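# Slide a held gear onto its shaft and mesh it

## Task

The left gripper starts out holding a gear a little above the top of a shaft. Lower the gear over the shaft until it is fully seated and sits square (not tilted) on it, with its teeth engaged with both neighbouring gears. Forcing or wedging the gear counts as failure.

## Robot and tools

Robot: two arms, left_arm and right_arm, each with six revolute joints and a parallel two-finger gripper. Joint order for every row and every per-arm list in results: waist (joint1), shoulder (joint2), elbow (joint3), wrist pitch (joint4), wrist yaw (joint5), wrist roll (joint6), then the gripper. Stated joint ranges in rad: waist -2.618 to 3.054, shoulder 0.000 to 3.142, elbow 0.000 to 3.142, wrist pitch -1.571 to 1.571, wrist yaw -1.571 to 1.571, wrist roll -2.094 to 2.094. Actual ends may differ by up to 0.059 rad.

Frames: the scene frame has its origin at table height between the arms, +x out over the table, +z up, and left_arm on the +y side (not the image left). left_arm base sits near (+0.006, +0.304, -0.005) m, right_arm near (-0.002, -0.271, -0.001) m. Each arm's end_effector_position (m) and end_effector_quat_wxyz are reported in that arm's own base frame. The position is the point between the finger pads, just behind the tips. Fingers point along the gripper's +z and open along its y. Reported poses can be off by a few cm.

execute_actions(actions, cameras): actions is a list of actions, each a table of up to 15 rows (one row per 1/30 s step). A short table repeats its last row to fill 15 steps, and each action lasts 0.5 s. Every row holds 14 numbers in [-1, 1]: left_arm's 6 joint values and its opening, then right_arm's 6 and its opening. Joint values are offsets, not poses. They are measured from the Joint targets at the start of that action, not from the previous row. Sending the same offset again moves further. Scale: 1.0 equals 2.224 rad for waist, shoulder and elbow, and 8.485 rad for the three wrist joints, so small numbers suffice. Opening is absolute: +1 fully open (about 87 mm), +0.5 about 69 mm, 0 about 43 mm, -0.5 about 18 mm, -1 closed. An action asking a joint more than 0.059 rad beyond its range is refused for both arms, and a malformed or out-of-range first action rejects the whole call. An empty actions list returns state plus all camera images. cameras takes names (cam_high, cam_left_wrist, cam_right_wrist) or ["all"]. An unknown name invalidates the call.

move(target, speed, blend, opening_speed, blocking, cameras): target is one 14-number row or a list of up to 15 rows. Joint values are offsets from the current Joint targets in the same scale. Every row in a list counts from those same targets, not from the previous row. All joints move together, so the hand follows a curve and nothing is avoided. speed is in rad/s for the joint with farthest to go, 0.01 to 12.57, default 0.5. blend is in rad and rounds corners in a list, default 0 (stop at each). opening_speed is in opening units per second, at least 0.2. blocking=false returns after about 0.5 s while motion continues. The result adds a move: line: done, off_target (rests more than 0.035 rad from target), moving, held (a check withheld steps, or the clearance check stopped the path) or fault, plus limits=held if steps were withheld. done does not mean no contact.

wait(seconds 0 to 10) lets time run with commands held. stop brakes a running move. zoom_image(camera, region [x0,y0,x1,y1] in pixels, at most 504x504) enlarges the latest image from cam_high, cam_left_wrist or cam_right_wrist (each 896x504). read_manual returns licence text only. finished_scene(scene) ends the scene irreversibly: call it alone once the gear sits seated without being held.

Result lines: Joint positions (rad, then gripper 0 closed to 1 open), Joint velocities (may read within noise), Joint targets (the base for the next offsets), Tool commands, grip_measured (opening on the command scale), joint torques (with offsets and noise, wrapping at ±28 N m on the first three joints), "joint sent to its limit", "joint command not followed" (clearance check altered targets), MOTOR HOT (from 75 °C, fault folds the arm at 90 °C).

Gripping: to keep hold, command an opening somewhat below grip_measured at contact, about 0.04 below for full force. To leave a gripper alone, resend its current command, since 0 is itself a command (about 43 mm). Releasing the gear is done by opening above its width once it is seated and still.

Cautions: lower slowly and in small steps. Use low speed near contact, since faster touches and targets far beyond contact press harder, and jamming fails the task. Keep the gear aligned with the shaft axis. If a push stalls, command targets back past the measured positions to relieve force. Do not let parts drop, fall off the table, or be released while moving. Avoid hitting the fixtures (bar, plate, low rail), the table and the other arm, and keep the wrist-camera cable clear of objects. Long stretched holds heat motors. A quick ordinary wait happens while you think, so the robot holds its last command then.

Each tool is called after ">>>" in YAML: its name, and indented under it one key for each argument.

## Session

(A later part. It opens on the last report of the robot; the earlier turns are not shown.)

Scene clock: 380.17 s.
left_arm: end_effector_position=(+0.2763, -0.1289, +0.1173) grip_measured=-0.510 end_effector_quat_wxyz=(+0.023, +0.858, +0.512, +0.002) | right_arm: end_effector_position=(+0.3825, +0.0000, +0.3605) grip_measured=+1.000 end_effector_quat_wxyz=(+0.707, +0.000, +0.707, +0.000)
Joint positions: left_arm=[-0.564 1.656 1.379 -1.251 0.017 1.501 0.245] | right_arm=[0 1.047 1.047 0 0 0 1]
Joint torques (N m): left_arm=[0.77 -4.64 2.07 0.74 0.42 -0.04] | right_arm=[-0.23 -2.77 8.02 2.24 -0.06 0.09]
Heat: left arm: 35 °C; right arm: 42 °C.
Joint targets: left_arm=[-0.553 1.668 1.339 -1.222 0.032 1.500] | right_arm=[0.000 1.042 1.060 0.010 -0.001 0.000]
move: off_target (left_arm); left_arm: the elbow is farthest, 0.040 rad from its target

>>> wait:
  seconds: 0
  cameras: ["cam_left_wrist"]

>>> zoom_image:
  camera: "cam_left_wrist"
  region: [460, 60, 660, 320]

>>> zoom_image:
  camera: "cam_left_wrist"
  region: [490, 200, 580, 310]

Scene clock: 398.73 s.
left_arm: end_effector_position=(+0.2764, -0.1289, +0.1173) grip_measured=-0.510 end_effector_quat_wxyz=(+0.023, +0.858, +0.512, +0.003) | right_arm: end_effector_position=(+0.3825, +0.0000, +0.3605) grip_measured=+1.000 end_effector_quat_wxyz=(+0.707, +0.000, +0.707, +0.000)
Joint positions: left_arm=[-0.564 1.656 1.379 -1.25 0.016 1.501 0.245] | right_arm=[0 1.047 1.047 0 0 0 1]
Joint torques (N m): left_arm=[0.98 -4.68 2.07 0.72 0.42 -0.04] | right_arm=[-0.25 -2.76 8.02 2.24 -0.07 0.09]
Heat: left arm: 34 °C; right arm: 42 °C.
Joint targets: left_arm=[-0.553 1.668 1.339 -1.222 0.032 1.500] | right_arm=[0.000 1.042 1.060 0.010 -0.001 0.000]
Tool commands: left_gripper/opening=-1.0 right_gripper/opening=+1.0
camera_calibration:
cam_left_wrist: T_world_to_cam=[[-0.877764, 0.476724, -0.0475897, 0.308271], [0.273297, 0.579827, 0.767535, -0.0716559], [0.393496, 0.660708, -0.639238, 0.192851], [0, 0, 0, 1]] pos_world=[0.214287, -0.232831, 0.192947]
Images, in order (width x height): cam_left_wrist 896x504.

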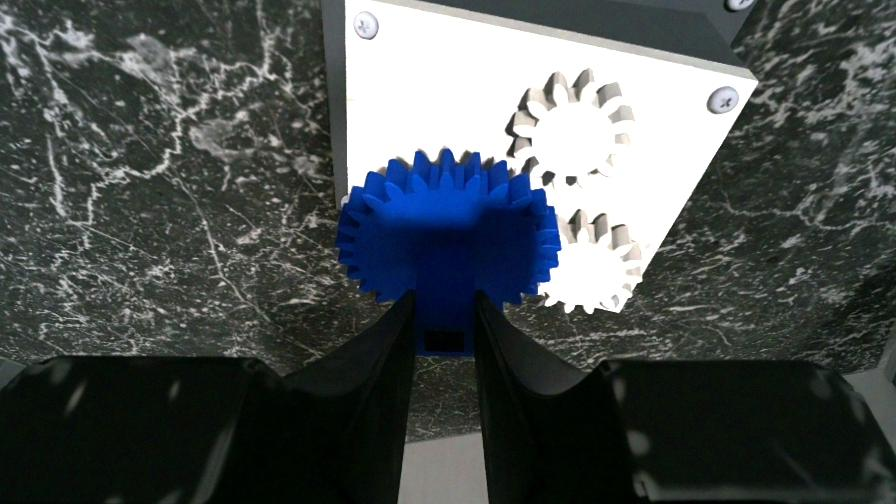

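Scaled by 1.938 from the camera's 896x504 image, which has a finer 1280x720 frame.

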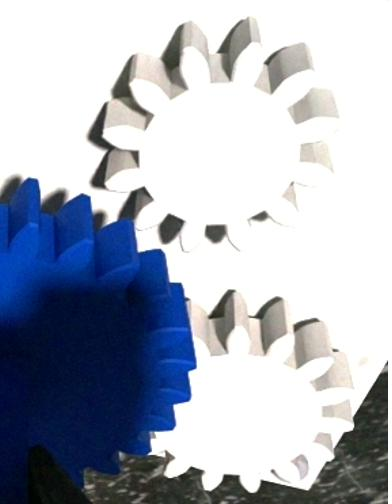

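Scaled by 4.582 from the camera's 896x504 image, which has a finer 1280x720 frame.

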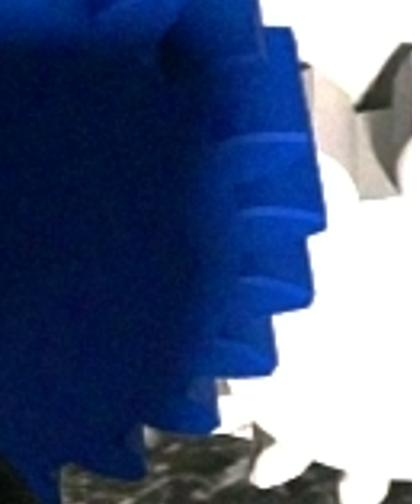

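>>> move:
  target:
    - [0,0,0.041,-0.0092,0,0,-1,0,0,0,0,0,0,1]
    - [-0.0117,-0.0184,0.041,-0.0092,0,0.0065,-1,0,0,0,0,0,0,1]
  speed: 0.2
  cameras: ["cam_left_wrist"]

>>> zoom_image:
  camera: "cam_left_wrist"
  region: [440, 60, 660, 320]

Scene clock: 493.43 s.
left_arm: end_effector_position=(+0.2757, -0.1342, +0.1246) grip_measured=-0.510 end_effector_quat_wxyz=(+0.026, +0.870, +0.492, -0.001) | right_arm: end_effector_position=(+0.3825, +0.0000, +0.3605) grip_measured=+1.000 end_effector_quat_wxyz=(+0.707, +0.000, +0.707, +0.000)
Joint positions: left_arm=[-0.575 1.656 1.409 -1.279 0.025 1.537 0.245] | right_arm=[0 1.047 1.047 0 0 0 1]
Joint torques (N m): left_arm=[-0.53 -7.9 6.9 0.24 0.29 0.15] | right_arm=[-0.24 -2.76 8.02 2.24 -0.07 0.09]
Heat: left arm: 33 °C; right arm: 42 °C.
Joint targets: left_arm=[-0.579 1.627 1.431 -1.300 0.032 1.555] | right_arm=[0.000 1.042 1.060 0.010 -0.001 0.000]
move: done
camera_calibration:
cam_left_wrist: T_world_to_cam=[[-0.854222, 0.517628, -0.0486306, 0.309673], [0.302945, 0.571581, 0.762574, -0.0825263], [0.422526, 0.636676, -0.64507, 0.190747], [0, 0, 0, 1]] pos_world=[0.208935, -0.234569, 0.201037]
Images, in order (width x height): cam_left_wrist 896x504.

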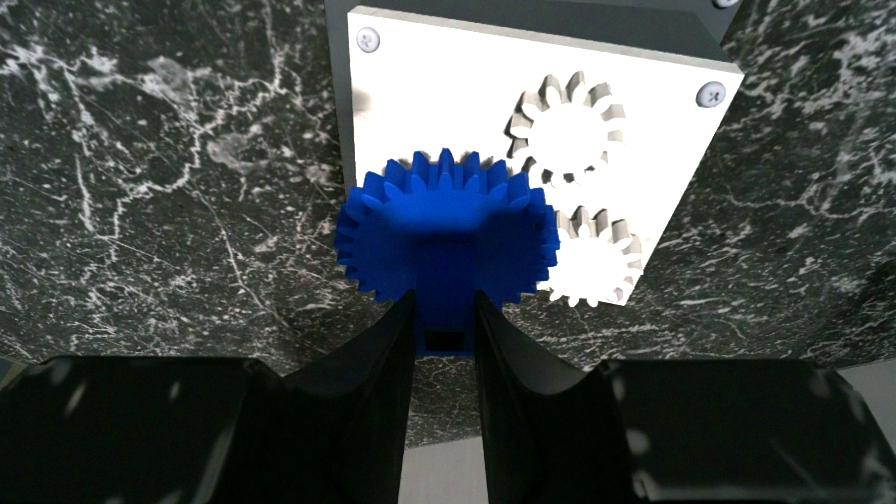

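Scaled by 1.938 from the camera's 896x504 image, which has a finer 1280x720 frame.

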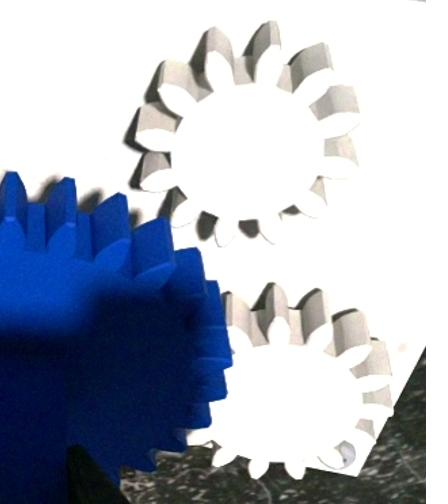

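>>> move:
  target:
    - [0.0112,0,0,-0.0012,0,0.0019,-1,0,0,0,0,0,0,1]
    - [0.0112,0.004,-0.0342,0.0066,0,0.0019,-1,0,0,0,0,0,0,1]
  speed: 0.12

Scene clock: 508.93 s.
left_arm: end_effector_position=(+0.2728, -0.1285, +0.1191) grip_measured=-0.510 end_effector_quat_wxyz=(+0.020, +0.872, +0.489, -0.004) | right_arm: end_effector_position=(+0.3825, +0.0000, +0.3605) grip_measured=+1.000 end_effector_quat_wxyz=(+0.707, +0.000, +0.707, +0.000)
Joint positions: left_arm=[-0.564 1.647 1.378 -1.271 0.025 1.555 0.245] | right_arm=[0 1.047 1.047 0 0 0 1]
Joint torques (N m): left_arm=[0.75 -6.43 3.34 0.69 0.28 0.16] | right_arm=[-0.24 -2.77 8.02 2.24 -0.06 0.09]
Heat: left arm: 35 °C; right arm: 43 °C.
Joint targets: left_arm=[-0.554 1.635 1.355 -1.244 0.032 1.571] | right_arm=[0.000 1.042 1.060 0.010 -0.001 0.000]
move: done

>>> move:
  target:
    - [0,0,0.027,-0.0047,0,0,-1,0,0,0,0,0,0,1]
    - [0,0.0148,0.027,-0.0047,0,0,-1,0,0,0,0,0,0,1]
    - [0,0.0148,0,0.0012,0,0,-1,0,0,0,0,0,0,1]
    - [0,0.0148,-0.007,0.0031,0,0,-1,0,0,0,0,0,0,1]
  speed: 0.15

Scene clock: 516.10 s.
left_arm: end_effector_position=(+0.2760, -0.1309, +0.1086) grip_measured=-0.511 end_effector_quat_wxyz=(+0.023, +0.873, +0.488, -0.003) | right_arm: end_effector_position=(+0.3825, +0.0000, +0.3605) grip_measured=+1.000 end_effector_quat_wxyz=(+0.707, +0.000, +0.707, +0.000)
Joint positions: left_arm=[-0.564 1.657 1.347 -1.223 0.027 1.557 0.245] | right_arm=[0 1.047 1.047 0 0 0 1]
Joint torques (N m): left_arm=[0.8 -4.72 4.56 0.49 0.27 0.1] | right_arm=[-0.24 -2.77 8.02 2.24 -0.07 0.09]
Heat: left arm: 35 °C; right arm: 43 °C.
Joint targets: left_arm=[-0.554 1.669 1.339 -1.217 0.032 1.571] | right_arm=[0.000 1.042 1.060 0.010 -0.001 0.000]
move: done

>>> move:
  target: [0,0,-0.009,0.0024,0,0,-1,0,0,0,0,0,0,1]
  speed: 0.1
  cameras: ["cam_left_wrist","cam_high"]

>>> zoom_image:
  camera: "cam_left_wrist"
  region: [320, 80, 680, 360]

>>> zoom_image:
  camera: "cam_high"
  region: [440, 200, 580, 310]

Scene clock: 522.10 s.
left_arm: end_effector_position=(+0.2759, -0.1309, +0.1075) grip_measured=-0.511 end_effector_quat_wxyz=(+0.023, +0.873, +0.488, -0.003) | right_arm: end_effector_position=(+0.3825, +0.0000, +0.3605) grip_measured=+1.000 end_effector_quat_wxyz=(+0.707, +0.000, +0.707, +0.000)
Joint positions: left_arm=[-0.564 1.657 1.343 -1.219 0.027 1.557 0.245] | right_arm=[0 1.047 1.047 0 0 0 1]
Joint torques (N m): left_arm=[0.69 -4.71 3.33 0.65 0.28 0.12] | right_arm=[-0.24 -2.77 8.02 2.24 -0.07 0.09]
Heat: left arm: 34 °C; right arm: 43 °C.
Joint targets: left_arm=[-0.554 1.669 1.319 -1.197 0.032 1.571] | right_arm=[0.000 1.042 1.060 0.010 -0.001 0.000]
move: done
camera_calibration:
cam_left_wrist: T_world_to_cam=[[-0.849705, 0.52556, -0.0422756, 0.306331], [0.312678, 0.566835, 0.762188, -0.0747767], [0.424539, 0.634417, -0.645974, 0.17678], [0, 0, 0, 1]] pos_world=[0.208622, -0.230761, 0.184139]
Images, in order (width x height): cam_high 896x504, cam_left_wrist 896x504.

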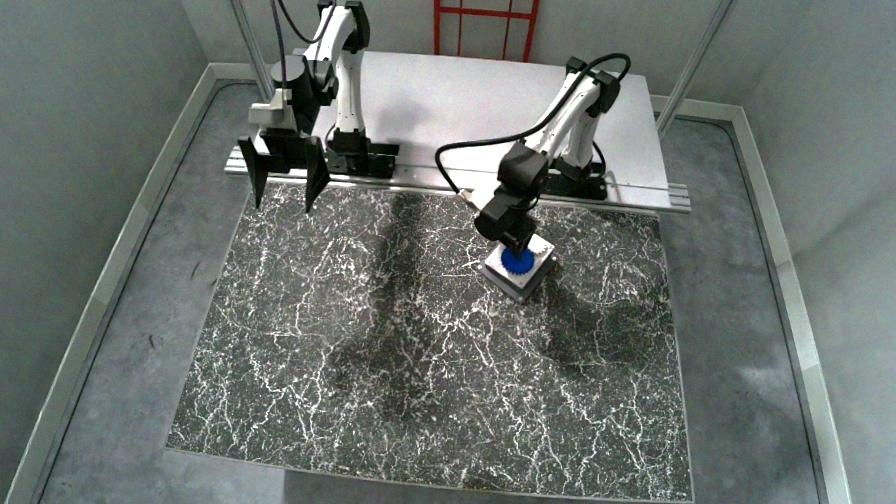

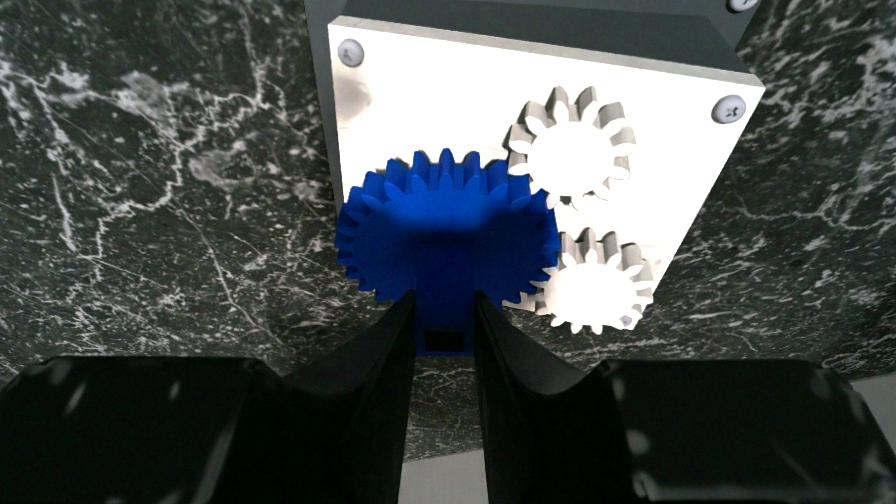

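Scaled by 1.400 from the camera's 896x504 image, which has a finer 1280x720 frame.

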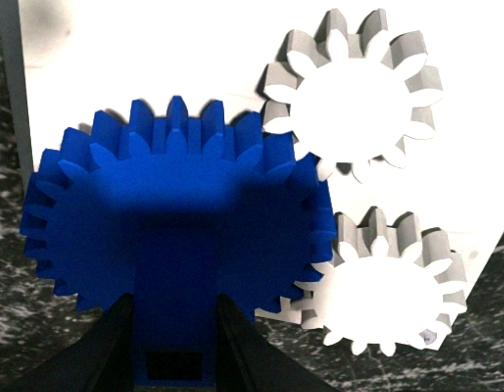

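Scaled by 3.600 from the camera's 896x504 image, which has a finer 1280x720 frame.

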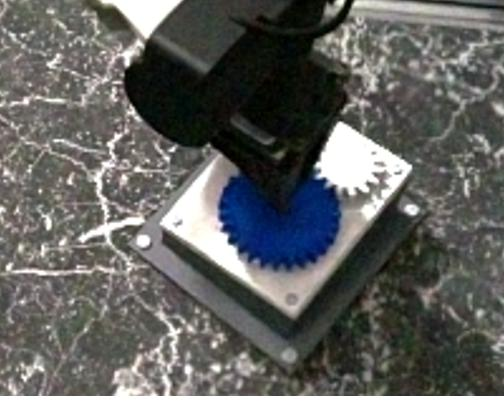

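>>> move:
  target: [0,0,-0.009,0.0024,0,0,-1,0,0,0,0,0,0,1]
  speed: 0.1

>>> move:
  target: [0,0,-0.007,0.0018,0,0,-1,0,0,0,0,0,0,1]
  speed: 0.1
  cameras: ["cam_left_wrist"]

>>> zoom_image:
  camera: "cam_left_wrist"
  region: [320, 80, 680, 360]

Scene clock: 528.37 s.
left_arm: end_effector_position=(+0.2760, -0.1307, +0.1068) grip_measured=-0.511 end_effector_quat_wxyz=(+0.024, +0.873, +0.488, -0.002) | right_arm: end_effector_position=(+0.3825, +0.0000, +0.3605) grip_measured=+1.000 end_effector_quat_wxyz=(+0.707, +0.000, +0.707, +0.000)
Joint positions: left_arm=[-0.564 1.654 1.336 -1.212 0.026 1.557 0.245] | right_arm=[0 1.047 1.047 0 0 0 1]
Joint torques (N m): left_arm=[0.72 -4.37 2.26 0.77 0.29 0.11] | right_arm=[-0.25 -2.76 8.02 2.24 -0.07 0.09]
Heat: left arm: 34 °C; right arm: 43 °C.
Joint targets: left_arm=[-0.554 1.669 1.299 -1.177 0.032 1.571] | right_arm=[0.000 1.042 1.060 0.010 -0.001 0.000]
move: off_target (left_arm); left_arm: the elbow is farthest, 0.037 rad from its target

Scene clock: 529.07 s.
left_arm: end_effector_position=(+0.2759, -0.1306, +0.1065) grip_measured=-0.510 end_effector_quat_wxyz=(+0.028, +0.873, +0.488, +0.000) | right_arm: end_effector_position=(+0.3825, +0.0000, +0.3605) grip_measured=+1.000 end_effector_quat_wxyz=(+0.707, +0.000, +0.707, +0.000)
Joint positions: left_arm=[-0.564 1.646 1.326 -1.202 0.026 1.557 0.245] | right_arm=[0 1.047 1.047 0 0 0 1]
Joint torques (N m): left_arm=[0.79 -3.74 1.77 0.86 0.28 0.12] | right_arm=[-0.24 -2.76 8.02 2.24 -0.06 0.09]
Heat: left arm: 34 °C; right arm: 43 °C.
Joint targets: left_arm=[-0.554 1.668 1.283 -1.162 0.032 1.571] | right_arm=[0.000 1.042 1.060 0.010 -0.001 0.000]
move: off_target (left_arm); left_arm: the elbow is farthest, 0.043 rad from its target
camera_calibration:
cam_left_wrist: T_world_to_cam=[[-0.84923, 0.525281, -0.0537431, 0.307128], [0.304825, 0.570818, 0.762397, -0.0714657], [0.43115, 0.631068, -0.644874, 0.17359], [0, 0, 0, 1]] pos_world=[0.207763, -0.230082, 0.182935]
Images, in order (width x height): cam_left_wrist 896x504.

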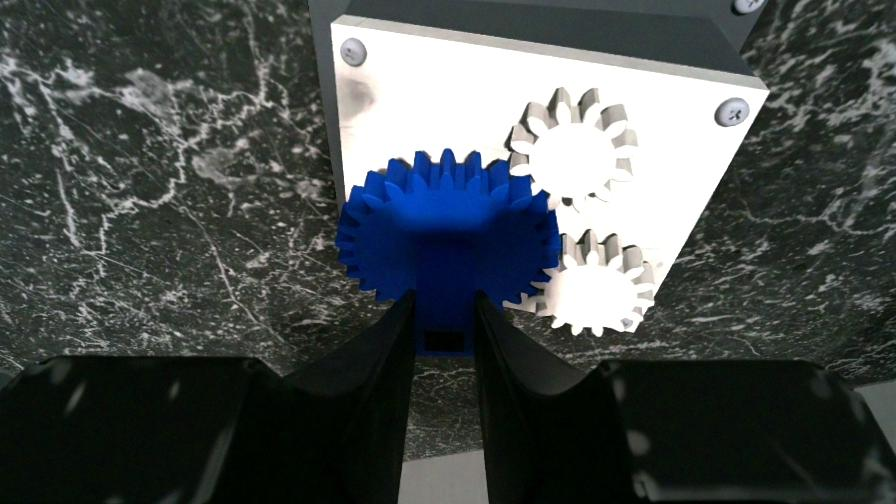

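Scaled by 1.400 from the camera's 896x504 image, which has a finer 1280x720 frame.

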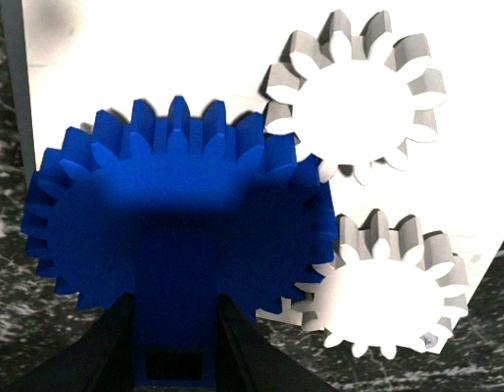

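>>> move:
  target: [0,-0.0055,0.012,-0.0032,0,0,-1,0,0,0,0,0,0,1]
  speed: 0.15

>>> move:
  target: [0,0,0,0,0,0,-0.1,0,0,0,0,0,0,1]
  opening_speed: 0.5
  cameras: ["cam_left_wrist"]

>>> zoom_image:
  camera: "cam_left_wrist"
  region: [320, 80, 680, 360]

Scene clock: 536.80 s.
left_arm: end_effector_position=(+0.2761, -0.1307, +0.1069) grip_measured=-0.510 end_effector_quat_wxyz=(+0.028, +0.872, +0.488, +0.001) | right_arm: end_effector_position=(+0.3825, +0.0000, +0.3605) grip_measured=+1.000 end_effector_quat_wxyz=(+0.707, +0.000, +0.707, +0.000)
Joint positions: left_arm=[-0.564 1.645 1.327 -1.202 0.026 1.557 0.245] | right_arm=[0 1.047 1.047 0 0 0 1]
Joint torques (N m): left_arm=[0.77 -4.72 3.86 0.59 0.28 0.11] | right_arm=[-0.23 -2.76 8.02 2.24 -0.07 0.09]
Heat: left arm: 34 °C; right arm: 43 °C.
Joint targets: left_arm=[-0.554 1.656 1.310 -1.189 0.032 1.571] | right_arm=[0.000 1.042 1.060 0.010 -0.001 0.000]
move: done

Scene clock: 538.80 s.
left_arm: end_effector_position=(+0.2759, -0.1307, +0.1042) grip_measured=-0.100 end_effector_quat_wxyz=(+0.028, +0.873, +0.488, +0.000) | right_arm: end_effector_position=(+0.3825, +0.0000, +0.3605) grip_measured=+1.000 end_effector_quat_wxyz=(+0.707, +0.000, +0.707, +0.000)
Joint positions: left_arm=[-0.564 1.646 1.318 -1.193 0.026 1.557 0.45] | right_arm=[0 1.047 1.047 0 0 0 1]
Joint torques (N m): left_arm=[0.7 -4.77 4.62 0.48 0.27 0.11] | right_arm=[-0.24 -2.76 8.02 2.24 -0.07 0.09]
Heat: left arm: 34 °C; right arm: 43 °C.
Joint targets: left_arm=[-0.554 1.656 1.310 -1.189 0.032 1.571] | right_arm=[0.000 1.042 1.060 0.010 -0.001 0.000]
move: done
camera_calibration:
cam_left_wrist: T_world_to_cam=[[-0.849199, 0.525298, -0.0540612, 0.307066], [0.304761, 0.57112, 0.762196, -0.0696682], [0.431255, 0.63078, -0.645085, 0.172122], [0, 0, 0, 1]] pos_world=[0.207764, -0.230084, 0.180735]
Images, in order (width x height): cam_left_wrist 896x504.

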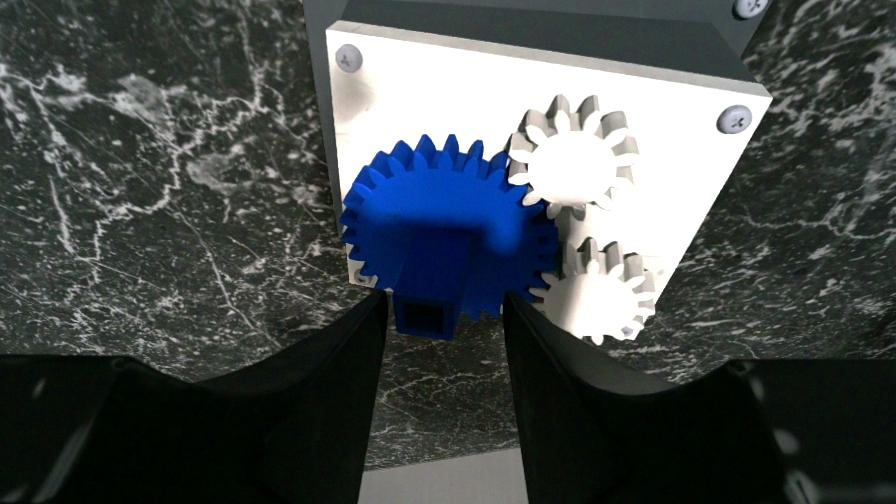

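Scaled by 1.400 from the camera's 896x504 image, which has a finer 1280x720 frame.

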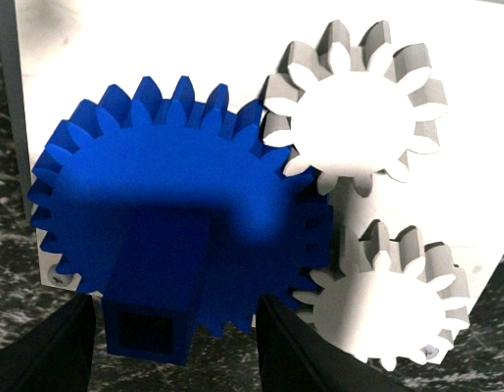

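>>> move:
  target: [0,0,0.09,-0.0236,0,0,-0.1,0,0,0,0,0,0,1]
  speed: 0.5
  cameras: ["cam_left_wrist"]

>>> zoom_image:
  camera: "cam_left_wrist"
  region: [320, 80, 680, 360]

Scene clock: 544.30 s.
left_arm: end_effector_position=(+0.2757, -0.1306, +0.1480) grip_measured=-0.100 end_effector_quat_wxyz=(+0.027, +0.873, +0.488, +0.000) | right_arm: end_effector_position=(+0.3825, +0.0000, +0.3605) grip_measured=+1.000 end_effector_quat_wxyz=(+0.707, +0.000, +0.707, +0.000)
Joint positions: left_arm=[-0.564 1.646 1.492 -1.368 0.026 1.557 0.45] | right_arm=[0 1.047 1.047 0 0 0 1]
Joint torques (N m): left_arm=[0.76 -4.71 6.64 0.27 0.27 0.11] | right_arm=[-0.24 -2.77 8.02 2.24 -0.07 0.09]
Heat: left arm: 33 °C; right arm: 43 °C.
Joint targets: left_arm=[-0.554 1.656 1.510 -1.389 0.032 1.571] | right_arm=[0.000 1.042 1.060 0.010 -0.001 0.000]
move: done
camera_calibration:
cam_left_wrist: T_world_to_cam=[[-0.849243, 0.525341, -0.0529404, 0.309112], [0.305509, 0.570685, 0.762222, -0.103284], [0.430639, 0.631138, -0.645147, 0.200645], [0, 0, 0, 1]] pos_world=[0.20766, -0.230081, 0.224535]
Images, in order (width x height): cam_left_wrist 896x504.

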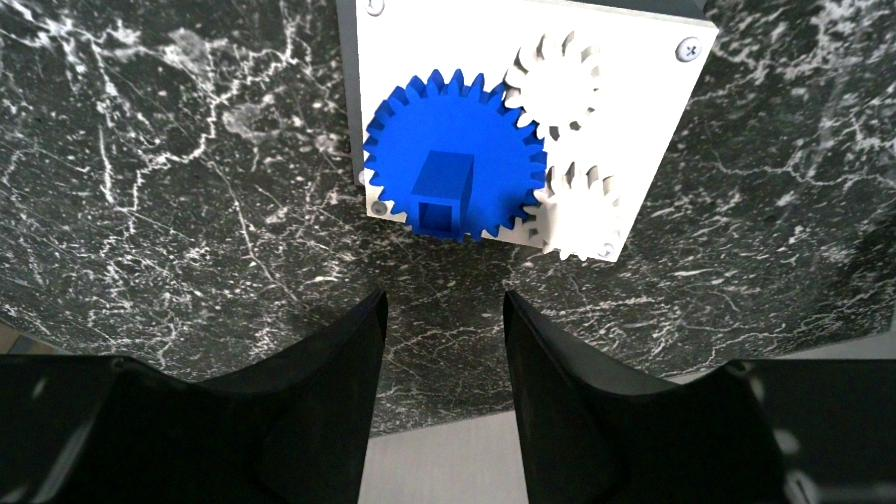

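Scaled by 1.400 from the camera's 896x504 image, which has a finer 1280x720 frame.

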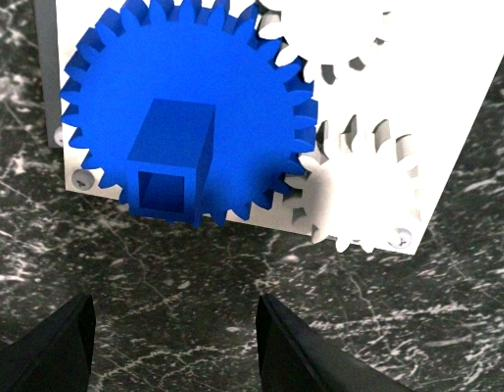

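>>> finished_scene:
  scene: 1

The scene is finished: the task was done.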